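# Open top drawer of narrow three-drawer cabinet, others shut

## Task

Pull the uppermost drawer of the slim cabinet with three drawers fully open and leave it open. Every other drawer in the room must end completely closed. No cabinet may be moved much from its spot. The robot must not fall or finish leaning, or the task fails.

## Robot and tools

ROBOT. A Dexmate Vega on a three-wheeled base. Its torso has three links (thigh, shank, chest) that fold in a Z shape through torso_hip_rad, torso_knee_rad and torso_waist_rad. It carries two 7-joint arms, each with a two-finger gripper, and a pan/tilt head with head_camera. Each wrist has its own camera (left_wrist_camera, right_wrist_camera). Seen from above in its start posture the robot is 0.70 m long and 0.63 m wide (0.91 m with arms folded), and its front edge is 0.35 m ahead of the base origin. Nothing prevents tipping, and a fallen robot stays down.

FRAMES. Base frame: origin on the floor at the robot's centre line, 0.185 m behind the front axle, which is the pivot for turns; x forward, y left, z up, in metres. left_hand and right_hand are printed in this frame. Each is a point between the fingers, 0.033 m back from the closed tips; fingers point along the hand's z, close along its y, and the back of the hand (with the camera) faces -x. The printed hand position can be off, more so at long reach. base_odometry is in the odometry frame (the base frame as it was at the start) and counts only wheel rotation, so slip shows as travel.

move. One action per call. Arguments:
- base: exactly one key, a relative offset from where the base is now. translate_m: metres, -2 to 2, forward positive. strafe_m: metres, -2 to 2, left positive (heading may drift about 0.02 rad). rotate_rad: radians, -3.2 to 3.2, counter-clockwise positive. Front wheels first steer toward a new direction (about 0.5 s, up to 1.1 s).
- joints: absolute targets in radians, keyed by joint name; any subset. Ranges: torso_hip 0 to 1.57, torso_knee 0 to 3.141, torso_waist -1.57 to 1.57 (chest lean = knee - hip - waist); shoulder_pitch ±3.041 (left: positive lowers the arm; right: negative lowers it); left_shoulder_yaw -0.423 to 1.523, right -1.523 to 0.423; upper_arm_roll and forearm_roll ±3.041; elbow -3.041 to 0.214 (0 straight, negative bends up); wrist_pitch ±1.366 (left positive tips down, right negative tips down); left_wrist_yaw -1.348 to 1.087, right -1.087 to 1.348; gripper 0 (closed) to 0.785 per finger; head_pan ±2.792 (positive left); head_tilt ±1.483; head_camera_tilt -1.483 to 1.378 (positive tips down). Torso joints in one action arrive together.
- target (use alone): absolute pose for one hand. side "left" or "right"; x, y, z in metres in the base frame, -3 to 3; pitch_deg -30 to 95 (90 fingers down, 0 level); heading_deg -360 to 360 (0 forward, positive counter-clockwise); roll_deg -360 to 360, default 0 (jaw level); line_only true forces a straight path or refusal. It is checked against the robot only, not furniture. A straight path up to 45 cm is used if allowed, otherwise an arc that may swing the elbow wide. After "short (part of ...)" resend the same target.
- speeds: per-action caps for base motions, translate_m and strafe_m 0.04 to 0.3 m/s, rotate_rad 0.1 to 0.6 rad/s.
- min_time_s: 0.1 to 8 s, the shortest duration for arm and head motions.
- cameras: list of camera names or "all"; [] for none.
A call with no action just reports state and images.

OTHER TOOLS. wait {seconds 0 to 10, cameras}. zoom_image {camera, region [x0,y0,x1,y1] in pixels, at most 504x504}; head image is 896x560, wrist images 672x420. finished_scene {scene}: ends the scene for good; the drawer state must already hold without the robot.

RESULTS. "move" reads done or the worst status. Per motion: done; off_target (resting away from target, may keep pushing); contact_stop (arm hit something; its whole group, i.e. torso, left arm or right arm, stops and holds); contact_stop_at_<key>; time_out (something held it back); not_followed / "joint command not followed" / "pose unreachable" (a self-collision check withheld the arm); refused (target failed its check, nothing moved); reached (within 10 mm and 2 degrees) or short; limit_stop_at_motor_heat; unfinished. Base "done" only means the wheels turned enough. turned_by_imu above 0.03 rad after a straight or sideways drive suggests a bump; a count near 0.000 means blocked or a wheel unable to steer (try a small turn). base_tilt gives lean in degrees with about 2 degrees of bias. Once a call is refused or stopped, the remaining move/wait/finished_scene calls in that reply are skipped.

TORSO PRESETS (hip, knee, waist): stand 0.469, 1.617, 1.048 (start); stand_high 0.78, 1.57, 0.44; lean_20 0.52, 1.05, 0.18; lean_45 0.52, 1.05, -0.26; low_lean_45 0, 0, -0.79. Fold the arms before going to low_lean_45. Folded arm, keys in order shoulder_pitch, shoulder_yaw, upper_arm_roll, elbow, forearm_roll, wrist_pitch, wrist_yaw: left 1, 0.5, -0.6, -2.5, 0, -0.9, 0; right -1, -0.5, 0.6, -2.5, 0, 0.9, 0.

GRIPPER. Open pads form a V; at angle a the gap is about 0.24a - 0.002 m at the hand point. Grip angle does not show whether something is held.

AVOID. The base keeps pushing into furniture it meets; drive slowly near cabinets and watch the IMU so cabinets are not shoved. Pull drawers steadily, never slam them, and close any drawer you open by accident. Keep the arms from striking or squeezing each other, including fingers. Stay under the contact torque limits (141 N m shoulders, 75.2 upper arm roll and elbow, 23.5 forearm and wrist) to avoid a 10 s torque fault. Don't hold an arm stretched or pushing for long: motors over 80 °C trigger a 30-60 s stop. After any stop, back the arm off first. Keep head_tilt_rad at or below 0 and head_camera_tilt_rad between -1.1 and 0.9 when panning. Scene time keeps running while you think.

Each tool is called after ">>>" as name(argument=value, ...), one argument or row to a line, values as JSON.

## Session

>>> move(
  joints={"head_camera_tilt_rad": 0.35},
  cameras=["head_camera"],
)

>>> move(
  joints={"head_pan_rad": 1.3},
  cameras=["head_camera"],
)

>>> move(
  joints={"head_pan_rad": -1.3},
  cameras=["head_camera"],
)

Scene clock: 0.90 s.
Joint torques (N m): left_arm=[4.72 0.86 -1.64 -4.04 0.26 -1.8 -0.14] | right_arm=[-4.69 -1.41 0.79 -2.37 0.27 2.71 -0.19]
Motor temperatures (°C): left_arm=[31 31 31 26 40 35 41] | right_arm=[30 27 32 31 36 36 33]
move: done
base_odometry: x=+0.000 y=+0.000 heading=+0.000
turned_by_wheels: +0.000
turned_by_imu: +0.000
base_tilt: forward=+0.0 right=+0.8
base_status: not commanded
joint_positions: torso_hip_rad=+0.469 torso_knee_rad=+1.617 torso_waist_rad=+1.048 left_shoulder_pitch_rad=+2.189 left_shoulder_yaw_rad=-0.007 left_upper_arm_roll_rad=+0.016 left_elbow_rad=-1.090 left_forearm_roll_rad=+0.013 left_wrist_pitch_rad=-0.515 left_wrist_yaw_rad=+0.020 left_gripper_rad=+0.005 right_shoulder_pitch_rad=-2.209 right_shoulder_yaw_rad=-0.016 right_upper_arm_roll_rad=+0.009 right_elbow_rad=-1.106 right_forearm_roll_rad=-0.010 right_wrist_pitch_rad=+0.494 right_wrist_yaw_rad=-0.018 right_gripper_rad=+0.005 head_pan_rad=+0.000 head_tilt_rad=+0.000 head_camera_tilt_rad=+0.350
joint_status: all done
chest: x=-0.0111 y=+0.0000 z=+1.4155 quat_wxyz=(+0.999, +0.000, +0.050, +0.000) (m; base frame)
left_hand: x=+0.2066 y=+0.2195 z=+0.6100 quat_wxyz=(+0.429, +0.002, +0.903, +0.000) pitch_deg=+39.1 heading_deg=-0.2 roll_deg=+0.1 back=up (m; base frame)
right_hand: x=+0.1929 y=-0.2468 z=+0.6050 quat_wxyz=(+0.418, -0.007, +0.908, -0.015) pitch_deg=+40.6 heading_deg=-1.6 roll_deg=-2.5 back=up (m; base frame)
pictures: head_camera

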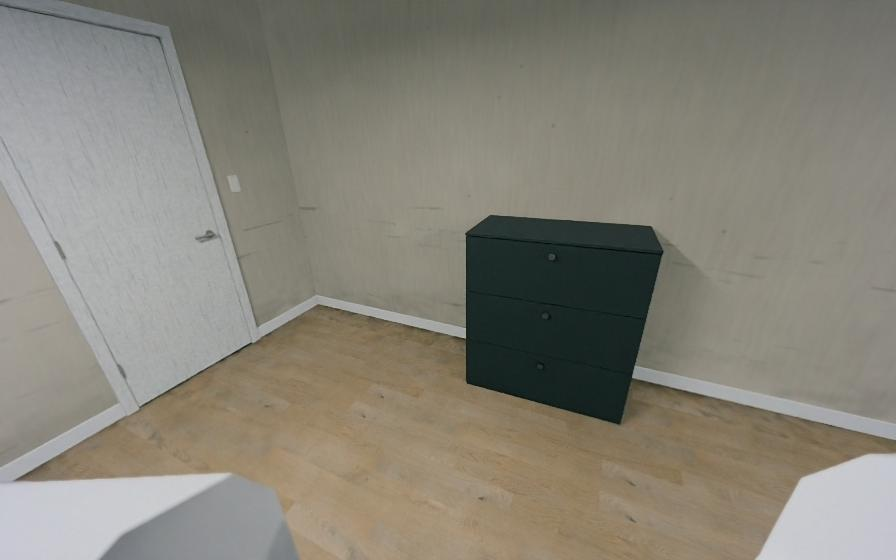

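Scene clock: 2.43 s.
Joint torques (N m): left_arm=[5.64 1.04 -0.99 -3.06 -0.17 -1.81 0.01] | right_arm=[-4.79 -1 0.83 -2.26 0.07 2.51 0.04]
Motor temperatures (°C): left_arm=[31 31 31 26 40 35 41] | right_arm=[30 27 32 31 36 36 33]
move: done
base_odometry: x=+0.000 y=+0.000 heading=+0.000
turned_by_wheels: +0.000
turned_by_imu: +0.000
base_tilt: forward=+0.0 right=+0.7
base_status: not commanded
joint_positions: torso_hip_rad=+0.469 torso_knee_rad=+1.617 torso_waist_rad=+1.048 left_shoulder_pitch_rad=+2.189 left_shoulder_yaw_rad=-0.007 left_upper_arm_roll_rad=+0.016 left_elbow_rad=-1.090 left_forearm_roll_rad=+0.013 left_wrist_pitch_rad=-0.515 left_wrist_yaw_rad=+0.020 left_gripper_rad=+0.005 right_shoulder_pitch_rad=-2.209 right_shoulder_yaw_rad=-0.016 right_upper_arm_roll_rad=+0.009 right_elbow_rad=-1.106 right_forearm_roll_rad=-0.010 right_wrist_pitch_rad=+0.494 right_wrist_yaw_rad=-0.018 right_gripper_rad=+0.005 head_pan_rad=+1.300 head_tilt_rad=+0.000 head_camera_tilt_rad=+0.350
joint_status: all done
chest: x=-0.0111 y=+0.0000 z=+1.4155 quat_wxyz=(+0.999, +0.000, +0.050, +0.000) (m; base frame)
left_hand: x=+0.2066 y=+0.2195 z=+0.6100 quat_wxyz=(+0.429, +0.002, +0.903, +0.000) pitch_deg=+39.1 heading_deg=-0.2 roll_deg=+0.1 back=up (m; base frame)
right_hand: x=+0.1929 y=-0.2468 z=+0.6050 quat_wxyz=(+0.418, -0.007, +0.908, -0.015) pitch_deg=+40.6 heading_deg=-1.6 roll_deg=-2.5 back=up (m; base frame)
pictures: head_camera

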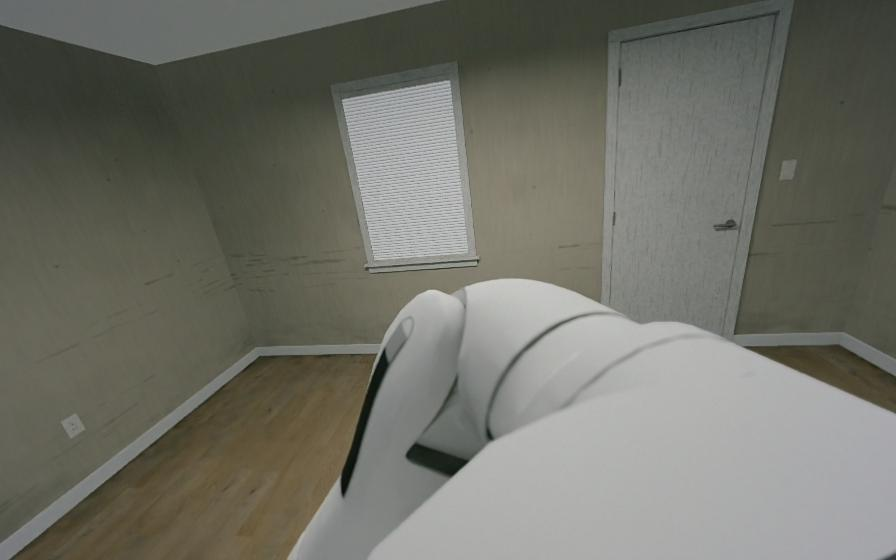

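Scene clock: 4.83 s.
Joint torques (N m): left_arm=[5.77 0.51 -0.65 -1.87 0 -1.25 -0.03] | right_arm=[-4.53 -2.37 0.25 -2.33 0.14 1.68 -0.33]
Motor temperatures (°C): left_arm=[31 31 31 26 40 35 41] | right_arm=[30 27 32 31 36 36 33]
move: done
base_odometry: x=+0.000 y=+0.000 heading=+0.000
turned_by_wheels: +0.000
turned_by_imu: +0.000
base_tilt: forward=+0.0 right=+0.8
base_status: not commanded
joint_positions: torso_hip_rad=+0.469 torso_knee_rad=+1.617 torso_waist_rad=+1.048 left_shoulder_pitch_rad=+2.189 left_shoulder_yaw_rad=-0.007 left_upper_arm_roll_rad=+0.016 left_elbow_rad=-1.090 left_forearm_roll_rad=+0.013 left_wrist_pitch_rad=-0.515 left_wrist_yaw_rad=+0.020 left_gripper_rad=+0.005 right_shoulder_pitch_rad=-2.209 right_shoulder_yaw_rad=-0.016 right_upper_arm_roll_rad=+0.009 right_elbow_rad=-1.106 right_forearm_roll_rad=-0.010 right_wrist_pitch_rad=+0.494 right_wrist_yaw_rad=-0.018 right_gripper_rad=+0.005 head_pan_rad=-1.300 head_tilt_rad=+0.000 head_camera_tilt_rad=+0.350
joint_status: all done
chest: x=-0.0111 y=+0.0000 z=+1.4155 quat_wxyz=(+0.999, +0.000, +0.050, +0.000) (m; base frame)
left_hand: x=+0.2066 y=+0.2195 z=+0.6100 quat_wxyz=(+0.429, +0.002, +0.903, +0.000) pitch_deg=+39.1 heading_deg=-0.2 roll_deg=+0.1 back=up (m; base frame)
right_hand: x=+0.1929 y=-0.2468 z=+0.6050 quat_wxyz=(+0.418, -0.007, +0.908, -0.015) pitch_deg=+40.6 heading_deg=-1.6 roll_deg=-2.5 back=up (m; base frame)
pictures: head_camera

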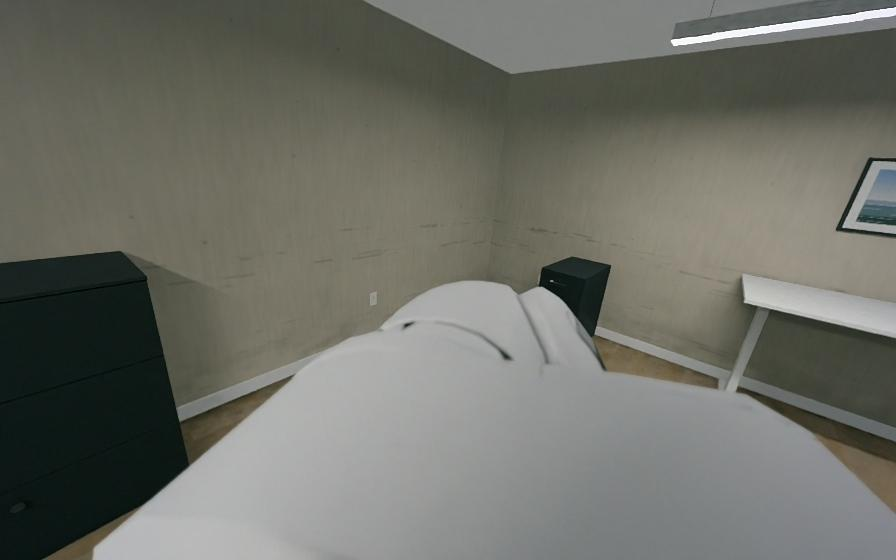

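>>> move(
  joints={"head_pan_rad": -2.5},
  cameras=["head_camera"],
)

>>> move(
  joints={"head_pan_rad": 2.5},
  cameras=["head_camera"],
)

Scene clock: 6.60 s.
Joint torques (N m): left_arm=[6.2 -0.82 -1.1 -3.29 0.35 -2.55 0.02] | right_arm=[-4.52 -0.69 0.63 -2.65 0.21 2.39 -0.11]
Motor temperatures (°C): left_arm=[31 31 31 26 40 35 41] | right_arm=[30 27 32 31 36 36 33]
move: done
base_odometry: x=+0.000 y=+0.000 heading=+0.000
turned_by_wheels: +0.000
turned_by_imu: +0.000
base_tilt: forward=+0.0 right=+0.8
base_status: not commanded
joint_positions: torso_hip_rad=+0.469 torso_knee_rad=+1.617 torso_waist_rad=+1.048 left_shoulder_pitch_rad=+2.189 left_shoulder_yaw_rad=-0.007 left_upper_arm_roll_rad=+0.016 left_elbow_rad=-1.090 left_forearm_roll_rad=+0.013 left_wrist_pitch_rad=-0.515 left_wrist_yaw_rad=+0.020 left_gripper_rad=+0.005 right_shoulder_pitch_rad=-2.209 right_shoulder_yaw_rad=-0.016 right_upper_arm_roll_rad=+0.009 right_elbow_rad=-1.106 right_forearm_roll_rad=-0.010 right_wrist_pitch_rad=+0.494 right_wrist_yaw_rad=-0.018 right_gripper_rad=+0.005 head_pan_rad=-2.500 head_tilt_rad=+0.000 head_camera_tilt_rad=+0.350
joint_status: all done
chest: x=-0.0111 y=+0.0000 z=+1.4155 quat_wxyz=(+0.999, +0.000, +0.050, +0.000) (m; base frame)
left_hand: x=+0.2066 y=+0.2195 z=+0.6100 quat_wxyz=(+0.429, +0.002, +0.903, +0.000) pitch_deg=+39.1 heading_deg=-0.2 roll_deg=+0.1 back=up (m; base frame)
right_hand: x=+0.1929 y=-0.2468 z=+0.6050 quat_wxyz=(+0.418, -0.007, +0.908, -0.015) pitch_deg=+40.6 heading_deg=-1.6 roll_deg=-2.5 back=up (m; base frame)
pictures: head_camera

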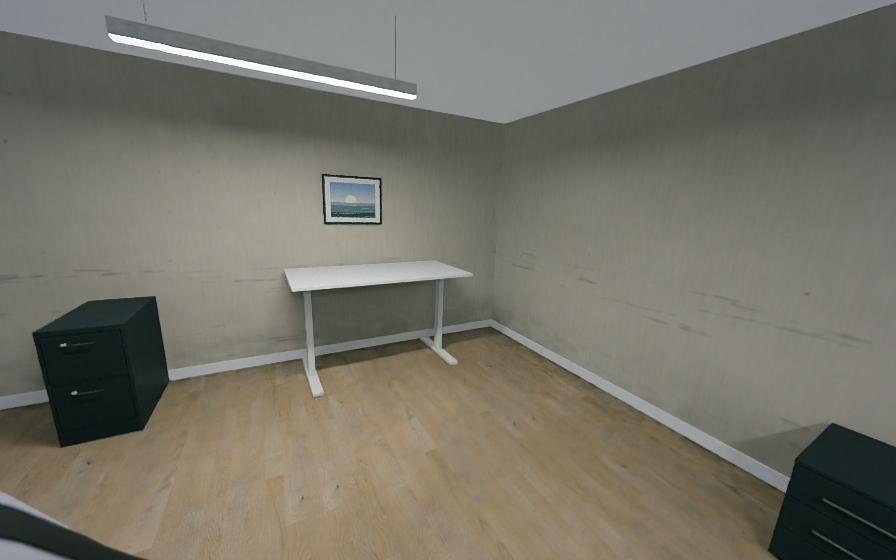

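Scene clock: 10.60 s.
Joint torques (N m): left_arm=[5.16 -0.91 -0.43 -2.09 0.23 -2.81 -0.02] | right_arm=[-4.79 0.31 0.91 -2.15 0.13 2.38 -0.16]
Motor temperatures (°C): left_arm=[31 31 31 26 40 35 41] | right_arm=[30 27 32 31 36 36 33]
move: done
base_odometry: x=+0.000 y=+0.000 heading=+0.000
turned_by_wheels: +0.000
turned_by_imu: +0.000
base_tilt: forward=+0.1 right=+0.8
base_status: not commanded
joint_positions: torso_hip_rad=+0.469 torso_knee_rad=+1.617 torso_waist_rad=+1.048 left_shoulder_pitch_rad=+2.189 left_shoulder_yaw_rad=-0.007 left_upper_arm_roll_rad=+0.016 left_elbow_rad=-1.090 left_forearm_roll_rad=+0.013 left_wrist_pitch_rad=-0.515 left_wrist_yaw_rad=+0.020 left_gripper_rad=+0.005 right_shoulder_pitch_rad=-2.209 right_shoulder_yaw_rad=-0.016 right_upper_arm_roll_rad=+0.009 right_elbow_rad=-1.106 right_forearm_roll_rad=-0.010 right_wrist_pitch_rad=+0.494 right_wrist_yaw_rad=-0.018 right_gripper_rad=+0.005 head_pan_rad=+2.500 head_tilt_rad=+0.000 head_camera_tilt_rad=+0.350
joint_status: all done
chest: x=-0.0111 y=+0.0000 z=+1.4155 quat_wxyz=(+0.999, +0.000, +0.050, +0.000) (m; base frame)
left_hand: x=+0.2066 y=+0.2195 z=+0.6100 quat_wxyz=(+0.429, +0.002, +0.903, +0.000) pitch_deg=+39.1 heading_deg=-0.2 roll_deg=+0.1 back=up (m; base frame)
right_hand: x=+0.1929 y=-0.2468 z=+0.6050 quat_wxyz=(+0.418, -0.007, +0.908, -0.015) pitch_deg=+40.6 heading_deg=-1.6 roll_deg=-2.5 back=up (m; base frame)
pictures: head_camera

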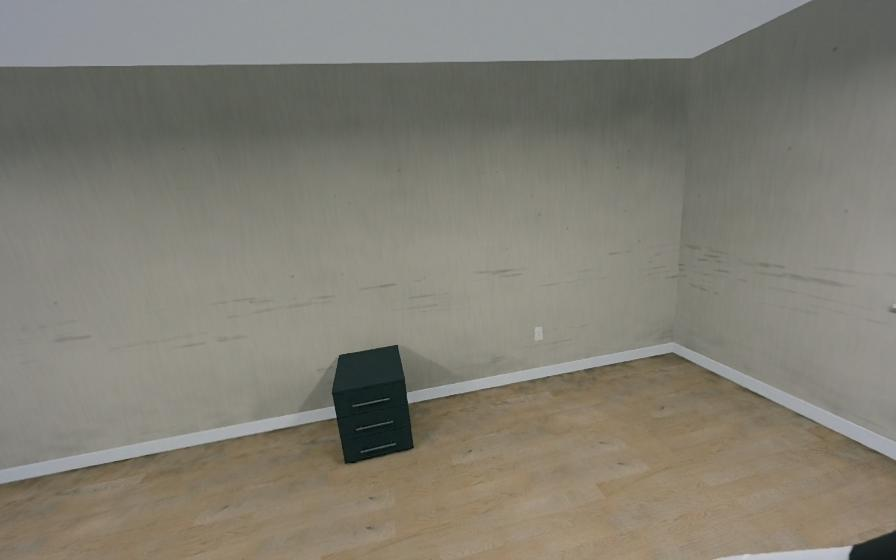

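>>> zoom_image(
  camera="head_camera",
  region=[300, 330, 450, 480],
)

Scaled by 3.360 from the camera's 896x560 image, which has a finer 960x600 frame.

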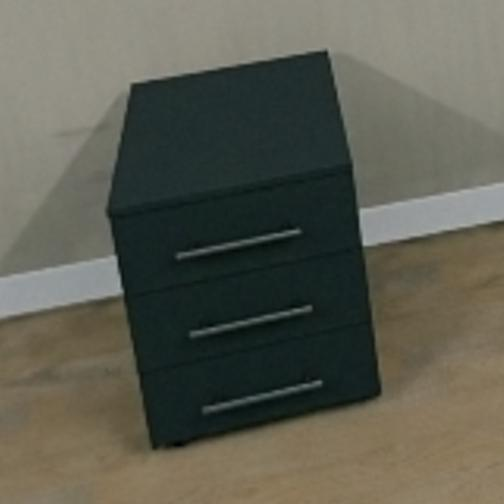

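>>> move(
  base={"rotate_rad": 2.75},
  joints={"torso_hip_rad": 0.26, "torso_knee_rad": 0.525, "torso_waist_rad": -0.525, "left_shoulder_pitch_rad": 0.919, "left_shoulder_yaw_rad": 0.88, "left_upper_arm_roll_rad": 0.52, "left_elbow_rad": -2.27, "left_forearm_roll_rad": -2.176, "left_wrist_pitch_rad": -0.832, "left_wrist_yaw_rad": 1.085, "head_pan_rad": 0.0, "head_camera_tilt_rad": 0.0, "left_gripper_rad": 0.12},
  cameras=["head_camera"],
)

Scene clock: 22.13 s.
Joint torques (N m): left_arm=[-16.59 7.25 -6.16 -6.32 1.68 -0.44 -0.59] | right_arm=[-19.58 -0.98 0.2 1.59 0.21 1.45 -0.26]
Motor temperatures (°C): left_arm=[31 31 31 26 40 35 41] | right_arm=[30 27 32 31 36 36 33]
move: done
base_odometry: x=+0.003 y=+0.000 heading=+2.758
turned_by_wheels: +2.758
turned_by_imu: +2.743
base_tilt: forward=+0.0 right=+0.8
base_status: done
joint_positions: torso_hip_rad=+0.260 torso_knee_rad=+0.525 torso_waist_rad=-0.525 left_shoulder_pitch_rad=+0.922 left_shoulder_yaw_rad=+0.878 left_upper_arm_roll_rad=+0.519 left_elbow_rad=-2.268 left_forearm_roll_rad=-2.172 left_wrist_pitch_rad=-0.831 left_wrist_yaw_rad=+1.083 left_gripper_rad=+0.120 right_shoulder_pitch_rad=-2.209 right_shoulder_yaw_rad=-0.016 right_upper_arm_roll_rad=+0.009 right_elbow_rad=-1.106 right_forearm_roll_rad=-0.010 right_wrist_pitch_rad=+0.494 right_wrist_yaw_rad=-0.018 right_gripper_rad=+0.005 head_pan_rad=+0.000 head_tilt_rad=+0.000 head_camera_tilt_rad=+0.000
joint_status: all done
chest: x=+0.0339 y=+0.0000 z=+1.0403 quat_wxyz=(+0.923, +0.000, +0.385, +0.000) (m; base frame)
left_hand: x=+0.4935 y=+0.2426 z=+0.4724 quat_wxyz=(+0.186, -0.683, +0.682, -0.182) pitch_deg=+59.8 heading_deg=+0.7 roll_deg=-89.4 (m; base frame)
right_hand: x=-0.3245 y=-0.2468 z=+0.2853 quat_wxyz=(+0.086, -0.011, +0.996, -0.012) pitch_deg=+80.1 heading_deg=-7.3 roll_deg=-8.6 (m; base frame)
pictures: head_camera

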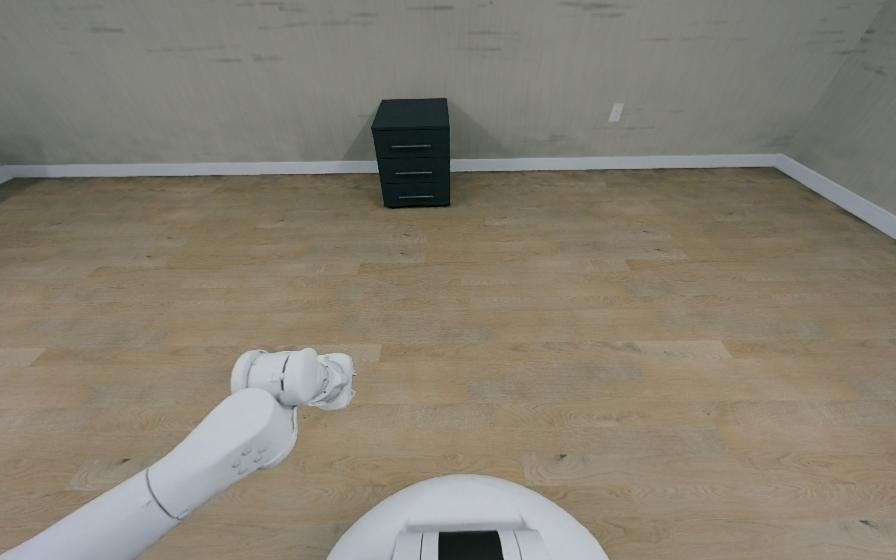

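>>> move(
  base={"rotate_rad": 0.028},
  cameras=[],
)

>>> move(
  base={"translate_m": 0.85},
  joints={"left_shoulder_pitch_rad": -0.149, "left_shoulder_yaw_rad": 0.655, "left_upper_arm_roll_rad": 1.385, "left_elbow_rad": -1.92, "left_forearm_roll_rad": -2.697, "left_wrist_pitch_rad": -1.224, "left_wrist_yaw_rad": 1.03, "head_camera_tilt_rad": 0.1},
  cameras=["head_camera", "left_wrist_camera"],
)

Scene clock: 23.50 s.
Joint torques (N m): left_arm=[-16.93 7.08 -6.34 -5.99 1.99 -0.35 -0.41] | right_arm=[-20.27 -2.12 0.36 2.71 0.05 1.54 -0.08]
Motor temperatures (°C): left_arm=[31 31 31 26 40 35 41] | right_arm=[30 27 32 31 36 36 33]
move: done
base_odometry: x=+0.003 y=+0.000 heading=+2.786
turned_by_wheels: +0.028
turned_by_imu: +0.028
base_tilt: forward=+0.0 right=+0.8
base_status: done
joint_positions: torso_hip_rad=+0.260 torso_knee_rad=+0.525 torso_waist_rad=-0.525 left_shoulder_pitch_rad=+0.919 left_shoulder_yaw_rad=+0.880 left_upper_arm_roll_rad=+0.520 left_elbow_rad=-2.270 left_forearm_roll_rad=-2.176 left_wrist_pitch_rad=-0.832 left_wrist_yaw_rad=+1.085 left_gripper_rad=+0.120 right_shoulder_pitch_rad=-2.209 right_shoulder_yaw_rad=-0.016 right_upper_arm_roll_rad=+0.009 right_elbow_rad=-1.106 right_forearm_roll_rad=-0.010 right_wrist_pitch_rad=+0.494 right_wrist_yaw_rad=-0.018 right_gripper_rad=+0.005 head_pan_rad=+0.000 head_tilt_rad=+0.000 head_camera_tilt_rad=+0.000
joint_status: not commanded
chest: x=+0.0339 y=+0.0000 z=+1.0403 quat_wxyz=(+0.923, +0.000, +0.385, +0.000) (m; base frame)
left_hand: x=+0.4932 y=+0.2415 z=+0.4729 quat_wxyz=(+0.185, -0.683, +0.683, -0.182) pitch_deg=+59.9 heading_deg=+0.4 roll_deg=-89.7 (m; base frame)
right_hand: x=-0.3245 y=-0.2468 z=+0.2853 quat_wxyz=(+0.086, -0.011, +0.996, -0.012) pitch_deg=+80.1 heading_deg=-7.3 roll_deg=-8.6 (m; base frame)
pictures: none
No camera images: "cameras" was empty.

Scene clock: 28.40 s.
Joint torques (N m): left_arm=[-29.71 -2 -9.69 -3.12 2.01 -0.09 -0.89] | right_arm=[-19.35 -1.81 0.01 1.27 0.06 1.05 -0.09]
Motor temperatures (°C): left_arm=[31 31 31 26 40 35 41] | right_arm=[30 27 32 31 36 36 33]
move: done
base_odometry: x=-0.794 y=+0.294 heading=+2.787
turned_by_wheels: +0.001
turned_by_imu: +0.001
base_tilt: forward=+0.1 right=+0.7
base_status: done
joint_positions: torso_hip_rad=+0.260 torso_knee_rad=+0.525 torso_waist_rad=-0.525 left_shoulder_pitch_rad=-0.145 left_shoulder_yaw_rad=+0.656 left_upper_arm_roll_rad=+1.382 left_elbow_rad=-1.922 left_forearm_roll_rad=-2.695 left_wrist_pitch_rad=-1.222 left_wrist_yaw_rad=+1.030 left_gripper_rad=+0.120 right_shoulder_pitch_rad=-2.209 right_shoulder_yaw_rad=-0.016 right_upper_arm_roll_rad=+0.009 right_elbow_rad=-1.106 right_forearm_roll_rad=-0.010 right_wrist_pitch_rad=+0.494 right_wrist_yaw_rad=-0.018 right_gripper_rad=+0.005 head_pan_rad=+0.000 head_tilt_rad=+0.000 head_camera_tilt_rad=+0.100
joint_status: all done
chest: x=+0.0340 y=+0.0000 z=+1.0403 quat_wxyz=(+0.923, +0.000, +0.385, +0.000) (m; base frame)
left_hand: x=+0.6121 y=+0.1091 z=+0.5229 quat_wxyz=(+0.152, -0.690, +0.691, -0.154) pitch_deg=+65.1 heading_deg=-0.4 roll_deg=+89.6 (m; base frame)
right_hand: x=-0.3245 y=-0.2468 z=+0.2853 quat_wxyz=(+0.086, -0.011, +0.996, -0.012) pitch_deg=+80.1 heading_deg=-7.3 roll_deg=-8.6 (m; base frame)
pictures: head_camera, left_wrist_camera

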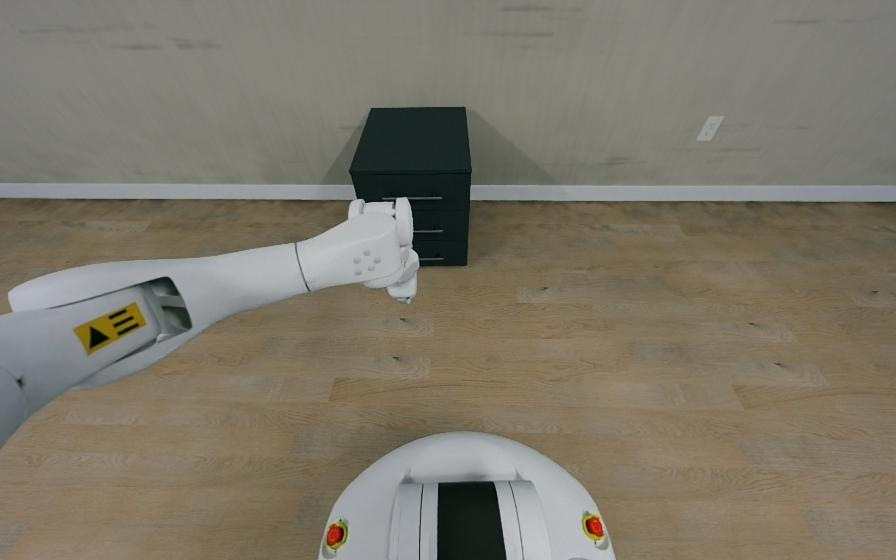

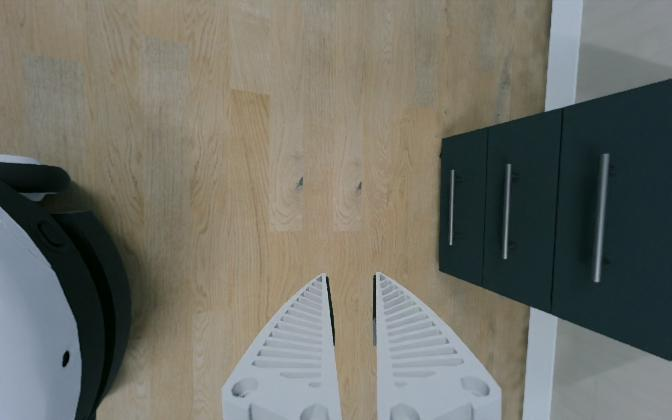

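>>> move(
  base={"translate_m": 0.36},
  speeds={"translate_m": 0.2},
  cameras=["head_camera", "left_wrist_camera"],
)

Scene clock: 32.13 s.
Joint torques (N m): left_arm=[-28.43 -3.23 -9.45 -3.09 1.81 -0.07 -0.94] | right_arm=[-20.08 0.44 0.39 2.9 0.23 1.25 0]
Motor temperatures (°C): left_arm=[32 31 31 26 40 35 41] | right_arm=[30 27 32 31 36 36 33]
move: done
base_odometry: x=-1.132 y=+0.419 heading=+2.788
turned_by_wheels: +0.001
turned_by_imu: +0.001
base_tilt: forward=+0.1 right=+0.7
base_status: done
joint_positions: torso_hip_rad=+0.260 torso_knee_rad=+0.525 torso_waist_rad=-0.525 left_shoulder_pitch_rad=-0.149 left_shoulder_yaw_rad=+0.655 left_upper_arm_roll_rad=+1.385 left_elbow_rad=-1.920 left_forearm_roll_rad=-2.697 left_wrist_pitch_rad=-1.224 left_wrist_yaw_rad=+1.030 left_gripper_rad=+0.120 right_shoulder_pitch_rad=-2.209 right_shoulder_yaw_rad=-0.016 right_upper_arm_roll_rad=+0.009 right_elbow_rad=-1.106 right_forearm_roll_rad=-0.010 right_wrist_pitch_rad=+0.494 right_wrist_yaw_rad=-0.018 right_gripper_rad=+0.005 head_pan_rad=+0.000 head_tilt_rad=+0.000 head_camera_tilt_rad=+0.100
joint_status: not commanded
chest: x=+0.0340 y=+0.0000 z=+1.0403 quat_wxyz=(+0.923, +0.000, +0.385, +0.000) (m; base frame)
left_hand: x=+0.6125 y=+0.1094 z=+0.5232 quat_wxyz=(+0.152, -0.690, +0.691, -0.153) pitch_deg=+65.1 heading_deg=-0.1 roll_deg=+89.9 (m; base frame)
right_hand: x=-0.3245 y=-0.2468 z=+0.2853 quat_wxyz=(+0.086, -0.011, +0.996, -0.012) pitch_deg=+80.1 heading_deg=-7.3 roll_deg=-8.6 (m; base frame)
pictures: head_camera, left_wrist_camera

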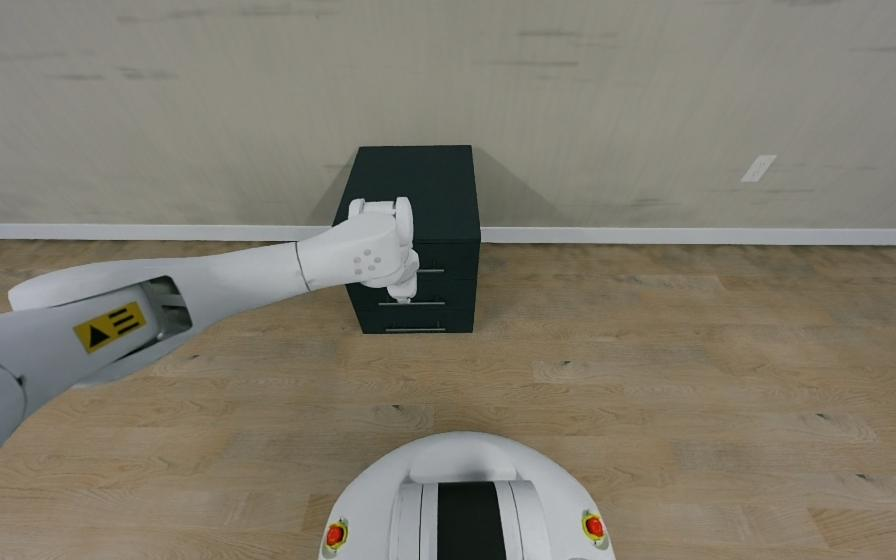

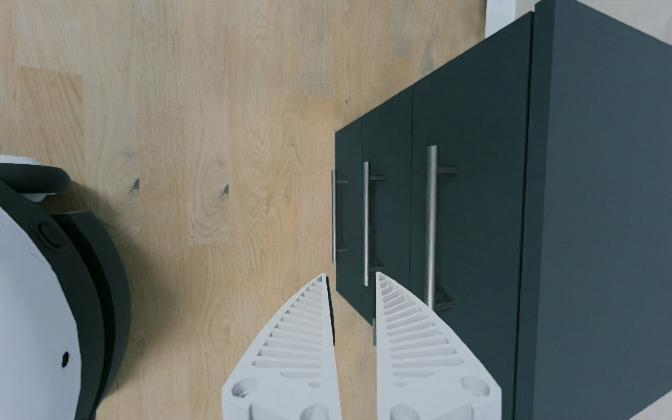

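>>> move(
  base={"translate_m": 0.065},
  speeds={"translate_m": 0.1},
  cameras=["left_wrist_camera"],
)

>>> zoom_image(
  camera="left_wrist_camera",
  region=[250, 100, 450, 400],
)

Scene clock: 34.30 s.
Joint torques (N m): left_arm=[-29.19 -2.4 -9.59 -2.51 2.07 0.41 -0.87] | right_arm=[-20.17 -0.3 0.11 2.73 0.1 0.61 -0.05]
Motor temperatures (°C): left_arm=[32 31 31 26 40 35 41] | right_arm=[30 27 32 31 36 36 33]
move: done
base_odometry: x=-1.193 y=+0.441 heading=+2.789
turned_by_wheels: +0.001
turned_by_imu: +0.001
base_tilt: forward=+0.0 right=+0.8
base_status: done
joint_positions: torso_hip_rad=+0.260 torso_knee_rad=+0.525 torso_waist_rad=-0.525 left_shoulder_pitch_rad=-0.149 left_shoulder_yaw_rad=+0.655 left_upper_arm_roll_rad=+1.385 left_elbow_rad=-1.920 left_forearm_roll_rad=-2.697 left_wrist_pitch_rad=-1.224 left_wrist_yaw_rad=+1.030 left_gripper_rad=+0.120 right_shoulder_pitch_rad=-2.209 right_shoulder_yaw_rad=-0.016 right_upper_arm_roll_rad=+0.009 right_elbow_rad=-1.106 right_forearm_roll_rad=-0.010 right_wrist_pitch_rad=+0.494 right_wrist_yaw_rad=-0.018 right_gripper_rad=+0.005 head_pan_rad=+0.000 head_tilt_rad=+0.000 head_camera_tilt_rad=+0.100
joint_status: not commanded
chest: x=+0.0340 y=+0.0000 z=+1.0403 quat_wxyz=(+0.923, +0.000, +0.385, +0.000) (m; base frame)
left_hand: x=+0.6125 y=+0.1094 z=+0.5232 quat_wxyz=(+0.152, -0.690, +0.691, -0.153) pitch_deg=+65.1 heading_deg=-0.2 roll_deg=+89.9 (m; base frame)
right_hand: x=-0.3245 y=-0.2468 z=+0.2853 quat_wxyz=(+0.086, -0.011, +0.996, -0.012) pitch_deg=+80.1 heading_deg=-7.3 roll_deg=-8.6 (m; base frame)
pictures: left_wrist_camera

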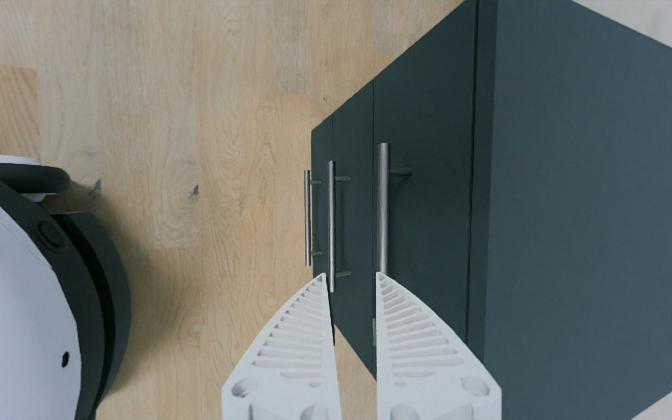

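Scaled by 1.680 from the camera's 672x420 image, which has a finer 960x600 frame.

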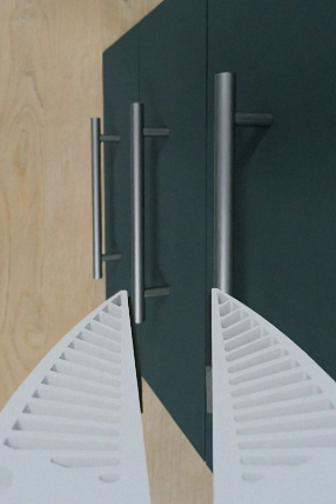

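>>> move(
  base={"translate_m": 0.025},
  speeds={"translate_m": 0.08},
  cameras=[],
)

>>> move(
  target={"side": "left", "x": 0.634, "y": 0.105, "z": 0.495, "pitch_deg": 65, "heading_deg": 0, "roll_deg": 90, "line_only": true},
  cameras=["left_wrist_camera"],
)

>>> zoom_image(
  camera="left_wrist_camera",
  region=[250, 100, 450, 400],
)

Scene clock: 36.03 s.
Joint torques (N m): left_arm=[-29.19 -3.23 -10.01 -4.15 1.95 0.16 -0.87] | right_arm=[-18.63 -1.73 0.24 2.23 0.27 1.04 0.01]
Motor temperatures (°C): left_arm=[32 31 31 26 40 35 41] | right_arm=[30 27 32 31 36 36 33]
move: done
base_odometry: x=-1.216 y=+0.450 heading=+2.790
turned_by_wheels: +0.001
turned_by_imu: +0.001
base_tilt: forward=+0.0 right=+0.8
base_status: done
joint_positions: torso_hip_rad=+0.260 torso_knee_rad=+0.525 torso_waist_rad=-0.525 left_shoulder_pitch_rad=-0.149 left_shoulder_yaw_rad=+0.655 left_upper_arm_roll_rad=+1.385 left_elbow_rad=-1.920 left_forearm_roll_rad=-2.697 left_wrist_pitch_rad=-1.224 left_wrist_yaw_rad=+1.030 left_gripper_rad=+0.120 right_shoulder_pitch_rad=-2.209 right_shoulder_yaw_rad=-0.016 right_upper_arm_roll_rad=+0.009 right_elbow_rad=-1.106 right_forearm_roll_rad=-0.010 right_wrist_pitch_rad=+0.494 right_wrist_yaw_rad=-0.018 right_gripper_rad=+0.005 head_pan_rad=+0.000 head_tilt_rad=+0.000 head_camera_tilt_rad=+0.100
joint_status: not commanded
chest: x=+0.0340 y=+0.0000 z=+1.0403 quat_wxyz=(+0.923, +0.000, +0.385, +0.000) (m; base frame)
left_hand: x=+0.6125 y=+0.1094 z=+0.5232 quat_wxyz=(+0.152, -0.690, +0.691, -0.153) pitch_deg=+65.1 heading_deg=-0.1 roll_deg=+89.9 (m; base frame)
right_hand: x=-0.3245 y=-0.2468 z=+0.2853 quat_wxyz=(+0.086, -0.011, +0.996, -0.012) pitch_deg=+80.1 heading_deg=-7.3 roll_deg=-8.6 (m; base frame)
pictures: none
No camera images: "cameras" was empty.

Scene clock: 38.03 s.
Joint torques (N m): left_arm=[-20.52 -3.53 -14.68 -2.7 2.02 0.68 -0.75] | right_arm=[-20.28 -0.79 0.75 2.23 0.23 1.28 0.08]
Motor temperatures (°C): left_arm=[32 31 31 26 40 35 41] | right_arm=[30 27 32 31 36 36 33]
move: done
base_odometry: x=-1.216 y=+0.450 heading=+2.790
turned_by_wheels: +0.000
turned_by_imu: +0.000
base_tilt: forward=+0.1 right=+0.8
base_status: not commanded
joint_positions: torso_hip_rad=+0.260 torso_knee_rad=+0.525 torso_waist_rad=-0.525 left_shoulder_pitch_rad=-0.113 left_shoulder_yaw_rad=+0.585 left_upper_arm_roll_rad=+1.359 left_elbow_rad=-1.760 left_forearm_roll_rad=-2.718 left_wrist_pitch_rad=-1.130 left_wrist_yaw_rad=+0.963 left_gripper_rad=+0.120 right_shoulder_pitch_rad=-2.209 right_shoulder_yaw_rad=-0.016 right_upper_arm_roll_rad=+0.009 right_elbow_rad=-1.106 right_forearm_roll_rad=-0.010 right_wrist_pitch_rad=+0.494 right_wrist_yaw_rad=-0.018 right_gripper_rad=+0.005 head_pan_rad=+0.000 head_tilt_rad=+0.000 head_camera_tilt_rad=+0.100
joint_status: not commanded
chest: x=+0.0340 y=+0.0000 z=+1.0403 quat_wxyz=(+0.923, +0.000, +0.385, +0.000) (m; base frame)
left_hand: x=+0.6334 y=+0.1052 z=+0.4956 quat_wxyz=(+0.153, -0.690, +0.690, -0.153) pitch_deg=+65.0 heading_deg=+0.0 roll_deg=-90.0 (m; base frame)
left_hand_status: reached (straight line, planned for 0.8 s): 1 mm and 0.0 deg off.
right_hand: x=-0.3245 y=-0.2468 z=+0.2853 quat_wxyz=(+0.086, -0.011, +0.996, -0.012) pitch_deg=+80.1 heading_deg=-7.3 roll_deg=-8.6 (m; base frame)
pictures: left_wrist_camera

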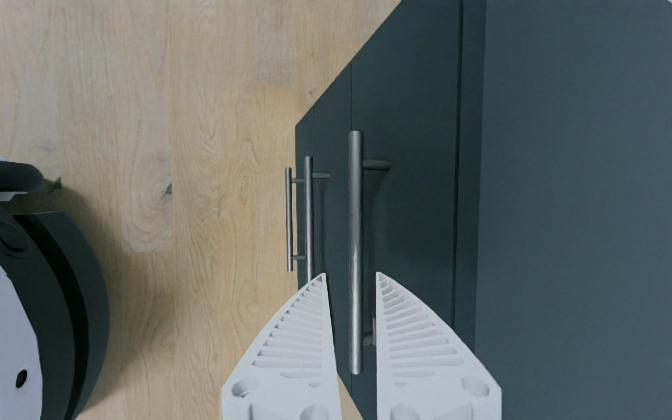

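Scaled by 1.680 from the camera's 672x420 image, which has a finer 960x600 frame.

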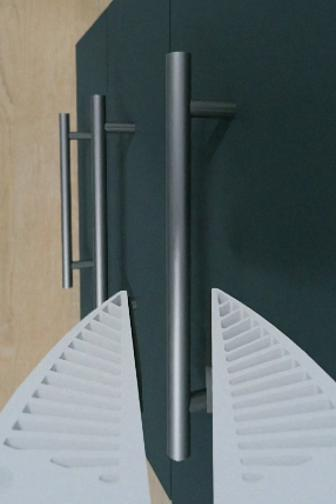

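>>> move(
  joints={"left_gripper_rad": 0.1},
  cameras=[],
)

>>> move(
  target={"side": "left", "x": 0.6607, "y": 0.105, "z": 0.4466, "pitch_deg": 65, "heading_deg": 0, "roll_deg": 90, "line_only": true},
  cameras=["left_wrist_camera"],
)

>>> zoom_image(
  camera="left_wrist_camera",
  region=[250, 100, 450, 400],
)

Scene clock: 38.93 s.
Joint torques (N m): left_arm=[-19.25 -3.05 -14.9 -3.07 1.75 -0.26 -0.78] | right_arm=[-18.42 -1.97 0.3 3.46 0.22 1.03 -0.03]
Motor temperatures (°C): left_arm=[32 31 31 26 40 35 41] | right_arm=[30 27 32 31 36 36 33]
move: done
base_odometry: x=-1.216 y=+0.450 heading=+2.790
turned_by_wheels: +0.000
turned_by_imu: +0.000
base_tilt: forward=+0.0 right=+0.8
base_status: not commanded
joint_positions: torso_hip_rad=+0.260 torso_knee_rad=+0.525 torso_waist_rad=-0.525 left_shoulder_pitch_rad=-0.112 left_shoulder_yaw_rad=+0.584 left_upper_arm_roll_rad=+1.359 left_elbow_rad=-1.757 left_forearm_roll_rad=-2.718 left_wrist_pitch_rad=-1.128 left_wrist_yaw_rad=+0.962 left_gripper_rad=+0.100 right_shoulder_pitch_rad=-2.209 right_shoulder_yaw_rad=-0.016 right_upper_arm_roll_rad=+0.009 right_elbow_rad=-1.106 right_forearm_roll_rad=-0.010 right_wrist_pitch_rad=+0.494 right_wrist_yaw_rad=-0.018 right_gripper_rad=+0.005 head_pan_rad=+0.000 head_tilt_rad=+0.000 head_camera_tilt_rad=+0.100
joint_status: all done
chest: x=+0.0340 y=+0.0000 z=+1.0403 quat_wxyz=(+0.923, +0.000, +0.385, +0.000) (m; base frame)
left_hand: x=+0.6338 y=+0.1051 z=+0.4950 quat_wxyz=(+0.153, -0.690, +0.690, -0.153) pitch_deg=+65.0 heading_deg=+0.0 roll_deg=-90.0 (m; base frame)
right_hand: x=-0.3245 y=-0.2468 z=+0.2853 quat_wxyz=(+0.086, -0.011, +0.996, -0.012) pitch_deg=+80.1 heading_deg=-7.3 roll_deg=-8.6 (m; base frame)
pictures: none
No camera images: "cameras" was empty.

Scene clock: 41.33 s.
Joint torques (N m): left_arm=[-20.56 -4.39 -13.88 -1.98 1.68 0.37 -0.84] | right_arm=[-20.01 -0.69 0.37 2.73 0.15 1.05 0.06]
Motor temperatures (°C): left_arm=[32 31 31 26 40 35 41] | right_arm=[30 27 32 31 36 36 33]
move: done
base_odometry: x=-1.216 y=+0.450 heading=+2.790
turned_by_wheels: +0.000
turned_by_imu: +0.000
base_tilt: forward=+0.1 right=+0.8
base_status: not commanded
joint_positions: torso_hip_rad=+0.260 torso_knee_rad=+0.525 torso_waist_rad=-0.525 left_shoulder_pitch_rad=-0.066 left_shoulder_yaw_rad=+0.481 left_upper_arm_roll_rad=+1.326 left_elbow_rad=-1.494 left_forearm_roll_rad=-2.754 left_wrist_pitch_rad=-0.966 left_wrist_yaw_rad=+0.849 left_gripper_rad=+0.100 right_shoulder_pitch_rad=-2.209 right_shoulder_yaw_rad=-0.016 right_upper_arm_roll_rad=+0.009 right_elbow_rad=-1.106 right_forearm_roll_rad=-0.010 right_wrist_pitch_rad=+0.494 right_wrist_yaw_rad=-0.018 right_gripper_rad=+0.005 head_pan_rad=+0.000 head_tilt_rad=+0.000 head_camera_tilt_rad=+0.100
joint_status: not commanded
chest: x=+0.0340 y=+0.0000 z=+1.0403 quat_wxyz=(+0.923, +0.000, +0.385, +0.000) (m; base frame)
left_hand: x=+0.6603 y=+0.1051 z=+0.4472 quat_wxyz=(+0.153, -0.690, +0.690, -0.153) pitch_deg=+65.0 heading_deg=+0.0 roll_deg=-90.0 (m; base frame)
left_hand_status: reached (straight line, planned for 1.2 s): 1 mm and 0.0 deg off.
right_hand: x=-0.3245 y=-0.2468 z=+0.2853 quat_wxyz=(+0.086, -0.011, +0.996, -0.012) pitch_deg=+80.1 heading_deg=-7.3 roll_deg=-8.6 (m; base frame)
pictures: left_wrist_camera

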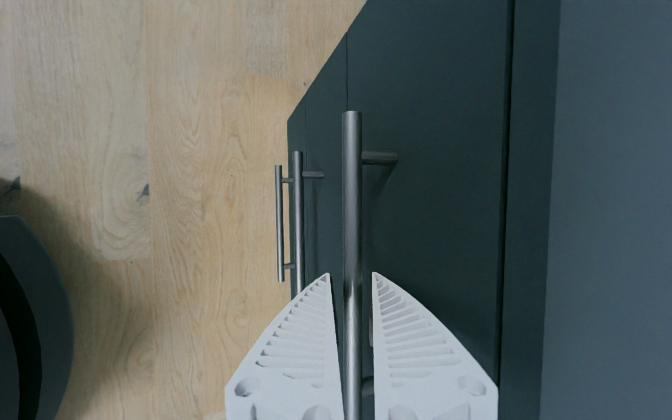

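Scaled by 1.680 from the camera's 672x420 image, which has a finer 960x600 frame.

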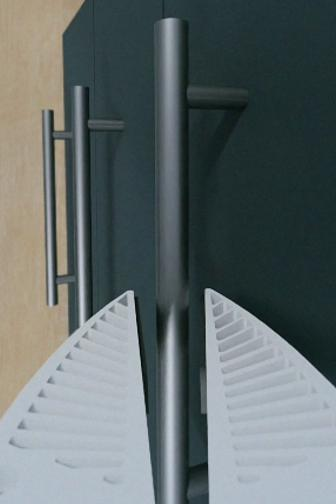

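>>> move(
  joints={"left_gripper_rad": 0.0},
  cameras=[],
)

>>> move(
  base={"translate_m": -0.33},
  speeds={"translate_m": 0.1},
  cameras=["left_wrist_camera"],
)

Scene clock: 42.17 s.
Joint torques (N m): left_arm=[-22.92 -4.59 -15.24 -2.74 1.47 0.13 -0.24] | right_arm=[-17.93 -0.96 0.09 2.28 0.06 0.79 -0.07]
Motor temperatures (°C): left_arm=[32 31 31 26 40 35 41] | right_arm=[30 27 32 31 36 36 33]
move: done
base_odometry: x=-1.216 y=+0.450 heading=+2.790
turned_by_wheels: +0.000
turned_by_imu: +0.000
base_tilt: forward=+0.0 right=+0.7
base_status: not commanded
joint_positions: torso_hip_rad=+0.260 torso_knee_rad=+0.525 torso_waist_rad=-0.525 left_shoulder_pitch_rad=-0.065 left_shoulder_yaw_rad=+0.479 left_upper_arm_roll_rad=+1.326 left_elbow_rad=-1.491 left_forearm_roll_rad=-2.755 left_wrist_pitch_rad=-0.964 left_wrist_yaw_rad=+0.847 left_gripper_rad=+0.000 right_shoulder_pitch_rad=-2.209 right_shoulder_yaw_rad=-0.016 right_upper_arm_roll_rad=+0.009 right_elbow_rad=-1.106 right_forearm_roll_rad=-0.010 right_wrist_pitch_rad=+0.494 right_wrist_yaw_rad=-0.018 right_gripper_rad=+0.005 head_pan_rad=+0.000 head_tilt_rad=+0.000 head_camera_tilt_rad=+0.100
joint_status: all done
chest: x=+0.0340 y=+0.0000 z=+1.0403 quat_wxyz=(+0.923, +0.000, +0.385, +0.000) (m; base frame)
left_hand: x=+0.6605 y=+0.1052 z=+0.4465 quat_wxyz=(+0.153, -0.690, +0.690, -0.153) pitch_deg=+65.0 heading_deg=+0.1 roll_deg=-89.9 (m; base frame)
right_hand: x=-0.3245 y=-0.2468 z=+0.2853 quat_wxyz=(+0.086, -0.011, +0.996, -0.012) pitch_deg=+80.1 heading_deg=-7.3 roll_deg=-8.6 (m; base frame)
pictures: none
No camera images: "cameras" was empty.

Scene clock: 46.27 s.
Joint torques (N m): left_arm=[-20.98 -4.46 -10.38 -5.93 -0.35 1.47 0.11] | right_arm=[-19.85 -1.35 0.98 2.63 0.03 1.14 -0.02]
Motor temperatures (°C): left_arm=[32 31 31 26 40 35 41] | right_arm=[30 27 32 31 36 36 33]
move: done
base_odometry: x=-0.906 y=+0.337 heading=+2.791
turned_by_wheels: +0.001
turned_by_imu: +0.002
base_tilt: forward=+0.0 right=+0.8
base_status: done
joint_positions: torso_hip_rad=+0.260 torso_knee_rad=+0.525 torso_waist_rad=-0.525 left_shoulder_pitch_rad=-0.065 left_shoulder_yaw_rad=+0.479 left_upper_arm_roll_rad=+1.326 left_elbow_rad=-1.490 left_forearm_roll_rad=-2.754 left_wrist_pitch_rad=-0.964 left_wrist_yaw_rad=+0.847 left_gripper_rad=+0.000 right_shoulder_pitch_rad=-2.209 right_shoulder_yaw_rad=-0.016 right_upper_arm_roll_rad=+0.009 right_elbow_rad=-1.106 right_forearm_roll_rad=-0.010 right_wrist_pitch_rad=+0.494 right_wrist_yaw_rad=-0.018 right_gripper_rad=+0.005 head_pan_rad=+0.000 head_tilt_rad=+0.000 head_camera_tilt_rad=+0.100
joint_status: not commanded
chest: x=+0.0339 y=+0.0000 z=+1.0403 quat_wxyz=(+0.923, +0.000, +0.385, +0.000) (m; base frame)
left_hand: x=+0.6610 y=+0.1055 z=+0.4468 quat_wxyz=(+0.154, -0.690, +0.690, -0.153) pitch_deg=+65.0 heading_deg=+0.1 roll_deg=-89.9 (m; base frame)
right_hand: x=-0.3245 y=-0.2468 z=+0.2853 quat_wxyz=(+0.086, -0.011, +0.996, -0.012) pitch_deg=+80.0 heading_deg=-7.3 roll_deg=-8.6 (m; base frame)
pictures: left_wrist_camera

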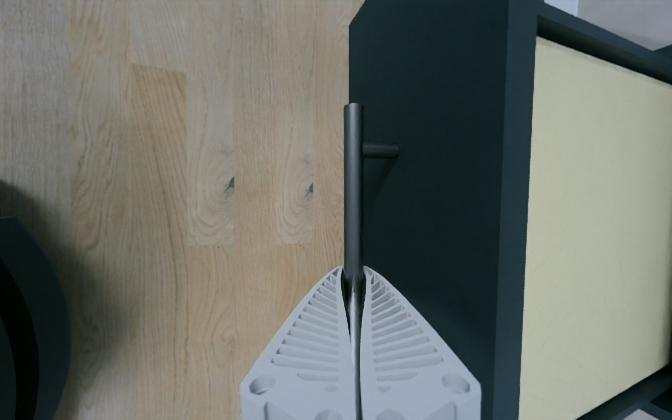

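>>> move(
  base={"translate_m": -0.045},
  speeds={"translate_m": 0.05},
  cameras=["left_wrist_camera"],
)

Scene clock: 48.03 s.
Joint torques (N m): left_arm=[-20.28 -2.95 -11.62 -5.92 -1.01 1.65 0.84] | right_arm=[-18.82 0.07 0.53 2.22 0.07 0.94 -0.09]
Motor temperatures (°C): left_arm=[32 31 31 26 40 35 41] | right_arm=[30 27 32 31 36 36 33]
move: done
base_odometry: x=-0.864 y=+0.322 heading=+2.792
turned_by_wheels: +0.001
turned_by_imu: +0.001
base_tilt: forward=+0.0 right=+0.8
base_status: done
joint_positions: torso_hip_rad=+0.260 torso_knee_rad=+0.525 torso_waist_rad=-0.525 left_shoulder_pitch_rad=-0.065 left_shoulder_yaw_rad=+0.479 left_upper_arm_roll_rad=+1.326 left_elbow_rad=-1.490 left_forearm_roll_rad=-2.754 left_wrist_pitch_rad=-0.964 left_wrist_yaw_rad=+0.847 left_gripper_rad=+0.000 right_shoulder_pitch_rad=-2.209 right_shoulder_yaw_rad=-0.016 right_upper_arm_roll_rad=+0.009 right_elbow_rad=-1.106 right_forearm_roll_rad=-0.010 right_wrist_pitch_rad=+0.494 right_wrist_yaw_rad=-0.018 right_gripper_rad=+0.005 head_pan_rad=+0.000 head_tilt_rad=+0.000 head_camera_tilt_rad=+0.100
joint_status: not commanded
chest: x=+0.0340 y=+0.0000 z=+1.0403 quat_wxyz=(+0.923, +0.000, +0.385, +0.000) (m; base frame)
left_hand: x=+0.6611 y=+0.1055 z=+0.4467 quat_wxyz=(+0.154, -0.690, +0.690, -0.153) pitch_deg=+64.9 heading_deg=+0.1 roll_deg=-89.9 (m; base frame)
right_hand: x=-0.3245 y=-0.2468 z=+0.2853 quat_wxyz=(+0.086, -0.011, +0.996, -0.012) pitch_deg=+80.1 heading_deg=-7.3 roll_deg=-8.6 (m; base frame)
pictures: left_wrist_camera

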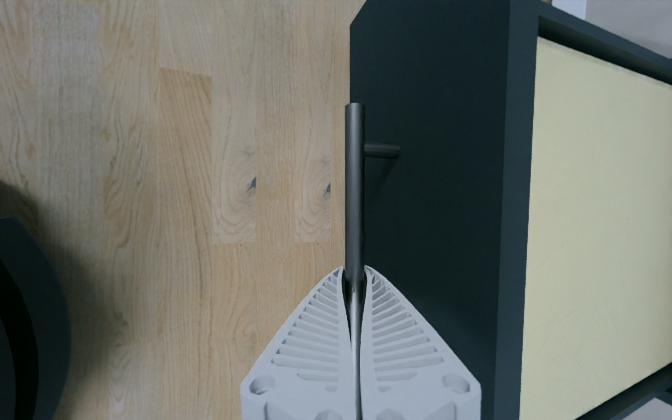

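>>> move(
  base={"translate_m": -0.025},
  speeds={"translate_m": 0.04},
  cameras=["left_wrist_camera"],
)

Scene clock: 49.67 s.
Joint torques (N m): left_arm=[-6.85 -3.46 -2.02 -6.06 -8.49 0.77 6.38] | right_arm=[-19.72 -0.7 0.24 1.79 0.04 1.18 -0.17]
Motor temperatures (°C): left_arm=[32 31 31 26 40 35 41] | right_arm=[30 27 32 31 36 36 33]
move: done
base_odometry: x=-0.840 y=+0.313 heading=+2.793
turned_by_wheels: +0.001
turned_by_imu: +0.001
base_tilt: forward=+0.0 right=+0.7
base_status: done
joint_positions: torso_hip_rad=+0.260 torso_knee_rad=+0.525 torso_waist_rad=-0.525 left_shoulder_pitch_rad=-0.066 left_shoulder_yaw_rad=+0.479 left_upper_arm_roll_rad=+1.325 left_elbow_rad=-1.490 left_forearm_roll_rad=-2.752 left_wrist_pitch_rad=-0.963 left_wrist_yaw_rad=+0.844 left_gripper_rad=+0.000 right_shoulder_pitch_rad=-2.209 right_shoulder_yaw_rad=-0.016 right_upper_arm_roll_rad=+0.009 right_elbow_rad=-1.106 right_forearm_roll_rad=-0.010 right_wrist_pitch_rad=+0.494 right_wrist_yaw_rad=-0.018 right_gripper_rad=+0.005 head_pan_rad=+0.000 head_tilt_rad=+0.000 head_camera_tilt_rad=+0.100
joint_status: not commanded
chest: x=+0.0340 y=+0.0000 z=+1.0403 quat_wxyz=(+0.923, +0.000, +0.385, +0.000) (m; base frame)
left_hand: x=+0.6627 y=+0.1057 z=+0.4480 quat_wxyz=(+0.155, -0.690, +0.690, -0.154) pitch_deg=+64.7 heading_deg=+0.2 roll_deg=-89.8 (m; base frame)
right_hand: x=-0.3245 y=-0.2468 z=+0.2853 quat_wxyz=(+0.086, -0.011, +0.996, -0.012) pitch_deg=+80.0 heading_deg=-7.3 roll_deg=-8.6 (m; base frame)
pictures: left_wrist_camera

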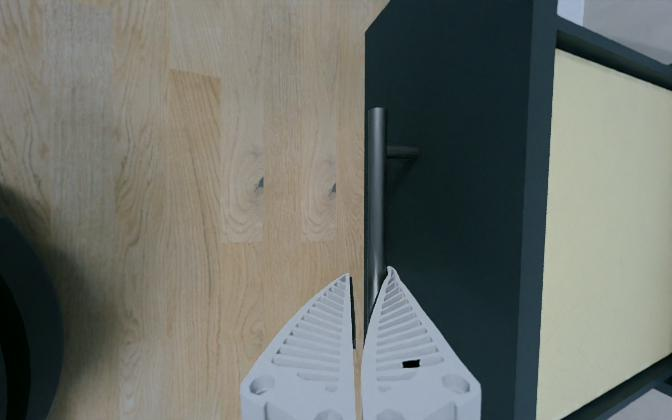

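>>> move(
  base={"translate_m": 0.012},
  speeds={"translate_m": 0.04},
  cameras=["left_wrist_camera"],
)

>>> move(
  joints={"left_gripper_rad": 0.15},
  cameras=["left_wrist_camera"],
)

Scene clock: 51.30 s.
Joint torques (N m): left_arm=[-4.86 -4.6 -0.85 -1.9 -5.77 0.54 4.26] | right_arm=[-19.07 -0.55 0.61 2.92 -0.02 0.47 0.01]
Motor temperatures (°C): left_arm=[32 31 31 26 41 35 41] | right_arm=[30 27 32 31 36 36 33]
move: done
base_odometry: x=-0.852 y=+0.318 heading=+2.794
turned_by_wheels: +0.001
turned_by_imu: +0.001
base_tilt: forward=+0.0 right=+0.8
base_status: done
joint_positions: torso_hip_rad=+0.260 torso_knee_rad=+0.525 torso_waist_rad=-0.525 left_shoulder_pitch_rad=-0.066 left_shoulder_yaw_rad=+0.479 left_upper_arm_roll_rad=+1.325 left_elbow_rad=-1.490 left_forearm_roll_rad=-2.753 left_wrist_pitch_rad=-0.963 left_wrist_yaw_rad=+0.845 left_gripper_rad=+0.000 right_shoulder_pitch_rad=-2.209 right_shoulder_yaw_rad=-0.016 right_upper_arm_roll_rad=+0.009 right_elbow_rad=-1.106 right_forearm_roll_rad=-0.010 right_wrist_pitch_rad=+0.494 right_wrist_yaw_rad=-0.018 right_gripper_rad=+0.005 head_pan_rad=+0.000 head_tilt_rad=+0.000 head_camera_tilt_rad=+0.100
joint_status: not commanded
chest: x=+0.0337 y=+0.0000 z=+1.0404 quat_wxyz=(+0.923, +0.000, +0.385, +0.000) (m; base frame)
left_hand: x=+0.6624 y=+0.1054 z=+0.4482 quat_wxyz=(+0.155, -0.690, +0.690, -0.154) pitch_deg=+64.7 heading_deg=+0.1 roll_deg=-89.9 (m; base frame)
right_hand: x=-0.3244 y=-0.2468 z=+0.2852 quat_wxyz=(+0.086, -0.011, +0.996, -0.012) pitch_deg=+80.0 heading_deg=-7.2 roll_deg=-8.6 (m; base frame)
pictures: left_wrist_camera

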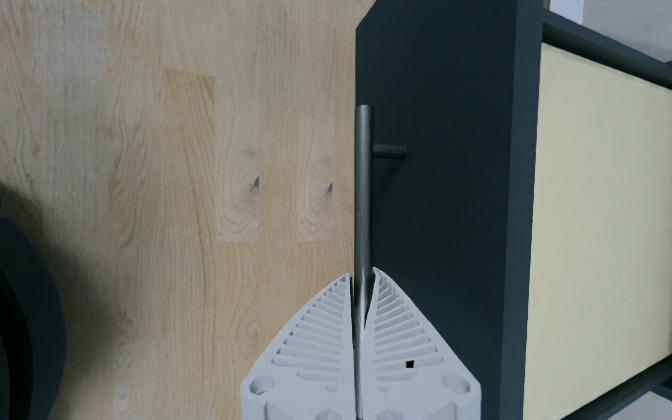

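Scene clock: 51.93 s.
Joint torques (N m): left_arm=[-19.62 -3.4 -7.67 -3.55 1.46 0.15 -0.26] | right_arm=[-20.23 -1.25 0.52 2.8 0.19 1 0.07]
Motor temperatures (°C): left_arm=[32 31 31 26 41 35 41] | right_arm=[30 27 32 31 36 36 33]
move: done
base_odometry: x=-0.852 y=+0.318 heading=+2.794
turned_by_wheels: +0.000
turned_by_imu: +0.000
base_tilt: forward=+0.0 right=+0.8
base_status: not commanded
joint_positions: torso_hip_rad=+0.260 torso_knee_rad=+0.525 torso_waist_rad=-0.525 left_shoulder_pitch_rad=-0.065 left_shoulder_yaw_rad=+0.479 left_upper_arm_roll_rad=+1.325 left_elbow_rad=-1.490 left_forearm_roll_rad=-2.755 left_wrist_pitch_rad=-0.963 left_wrist_yaw_rad=+0.847 left_gripper_rad=+0.150 right_shoulder_pitch_rad=-2.209 right_shoulder_yaw_rad=-0.016 right_upper_arm_roll_rad=+0.009 right_elbow_rad=-1.106 right_forearm_roll_rad=-0.010 right_wrist_pitch_rad=+0.494 right_wrist_yaw_rad=-0.018 right_gripper_rad=+0.005 head_pan_rad=+0.000 head_tilt_rad=+0.000 head_camera_tilt_rad=+0.100
joint_status: all done
chest: x=+0.0339 y=+0.0000 z=+1.0403 quat_wxyz=(+0.923, +0.000, +0.385, +0.000) (m; base frame)
left_hand: x=+0.6609 y=+0.1051 z=+0.4469 quat_wxyz=(+0.153, -0.690, +0.690, -0.153) pitch_deg=+65.0 heading_deg=+0.0 roll_deg=-90.0 (m; base frame)
right_hand: x=-0.3245 y=-0.2468 z=+0.2853 quat_wxyz=(+0.086, -0.011, +0.996, -0.012) pitch_deg=+80.0 heading_deg=-7.3 roll_deg=-8.6 (m; base frame)
pictures: left_wrist_camera

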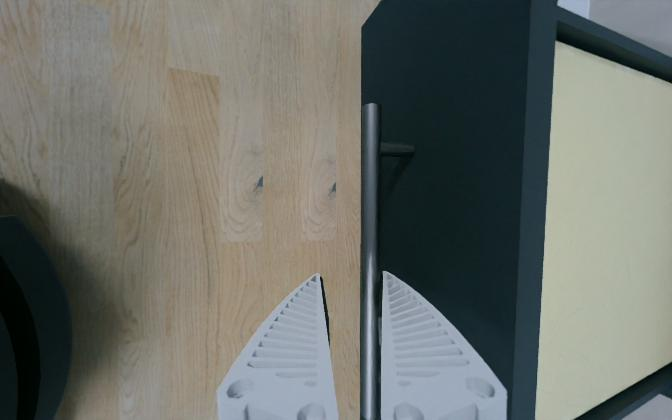

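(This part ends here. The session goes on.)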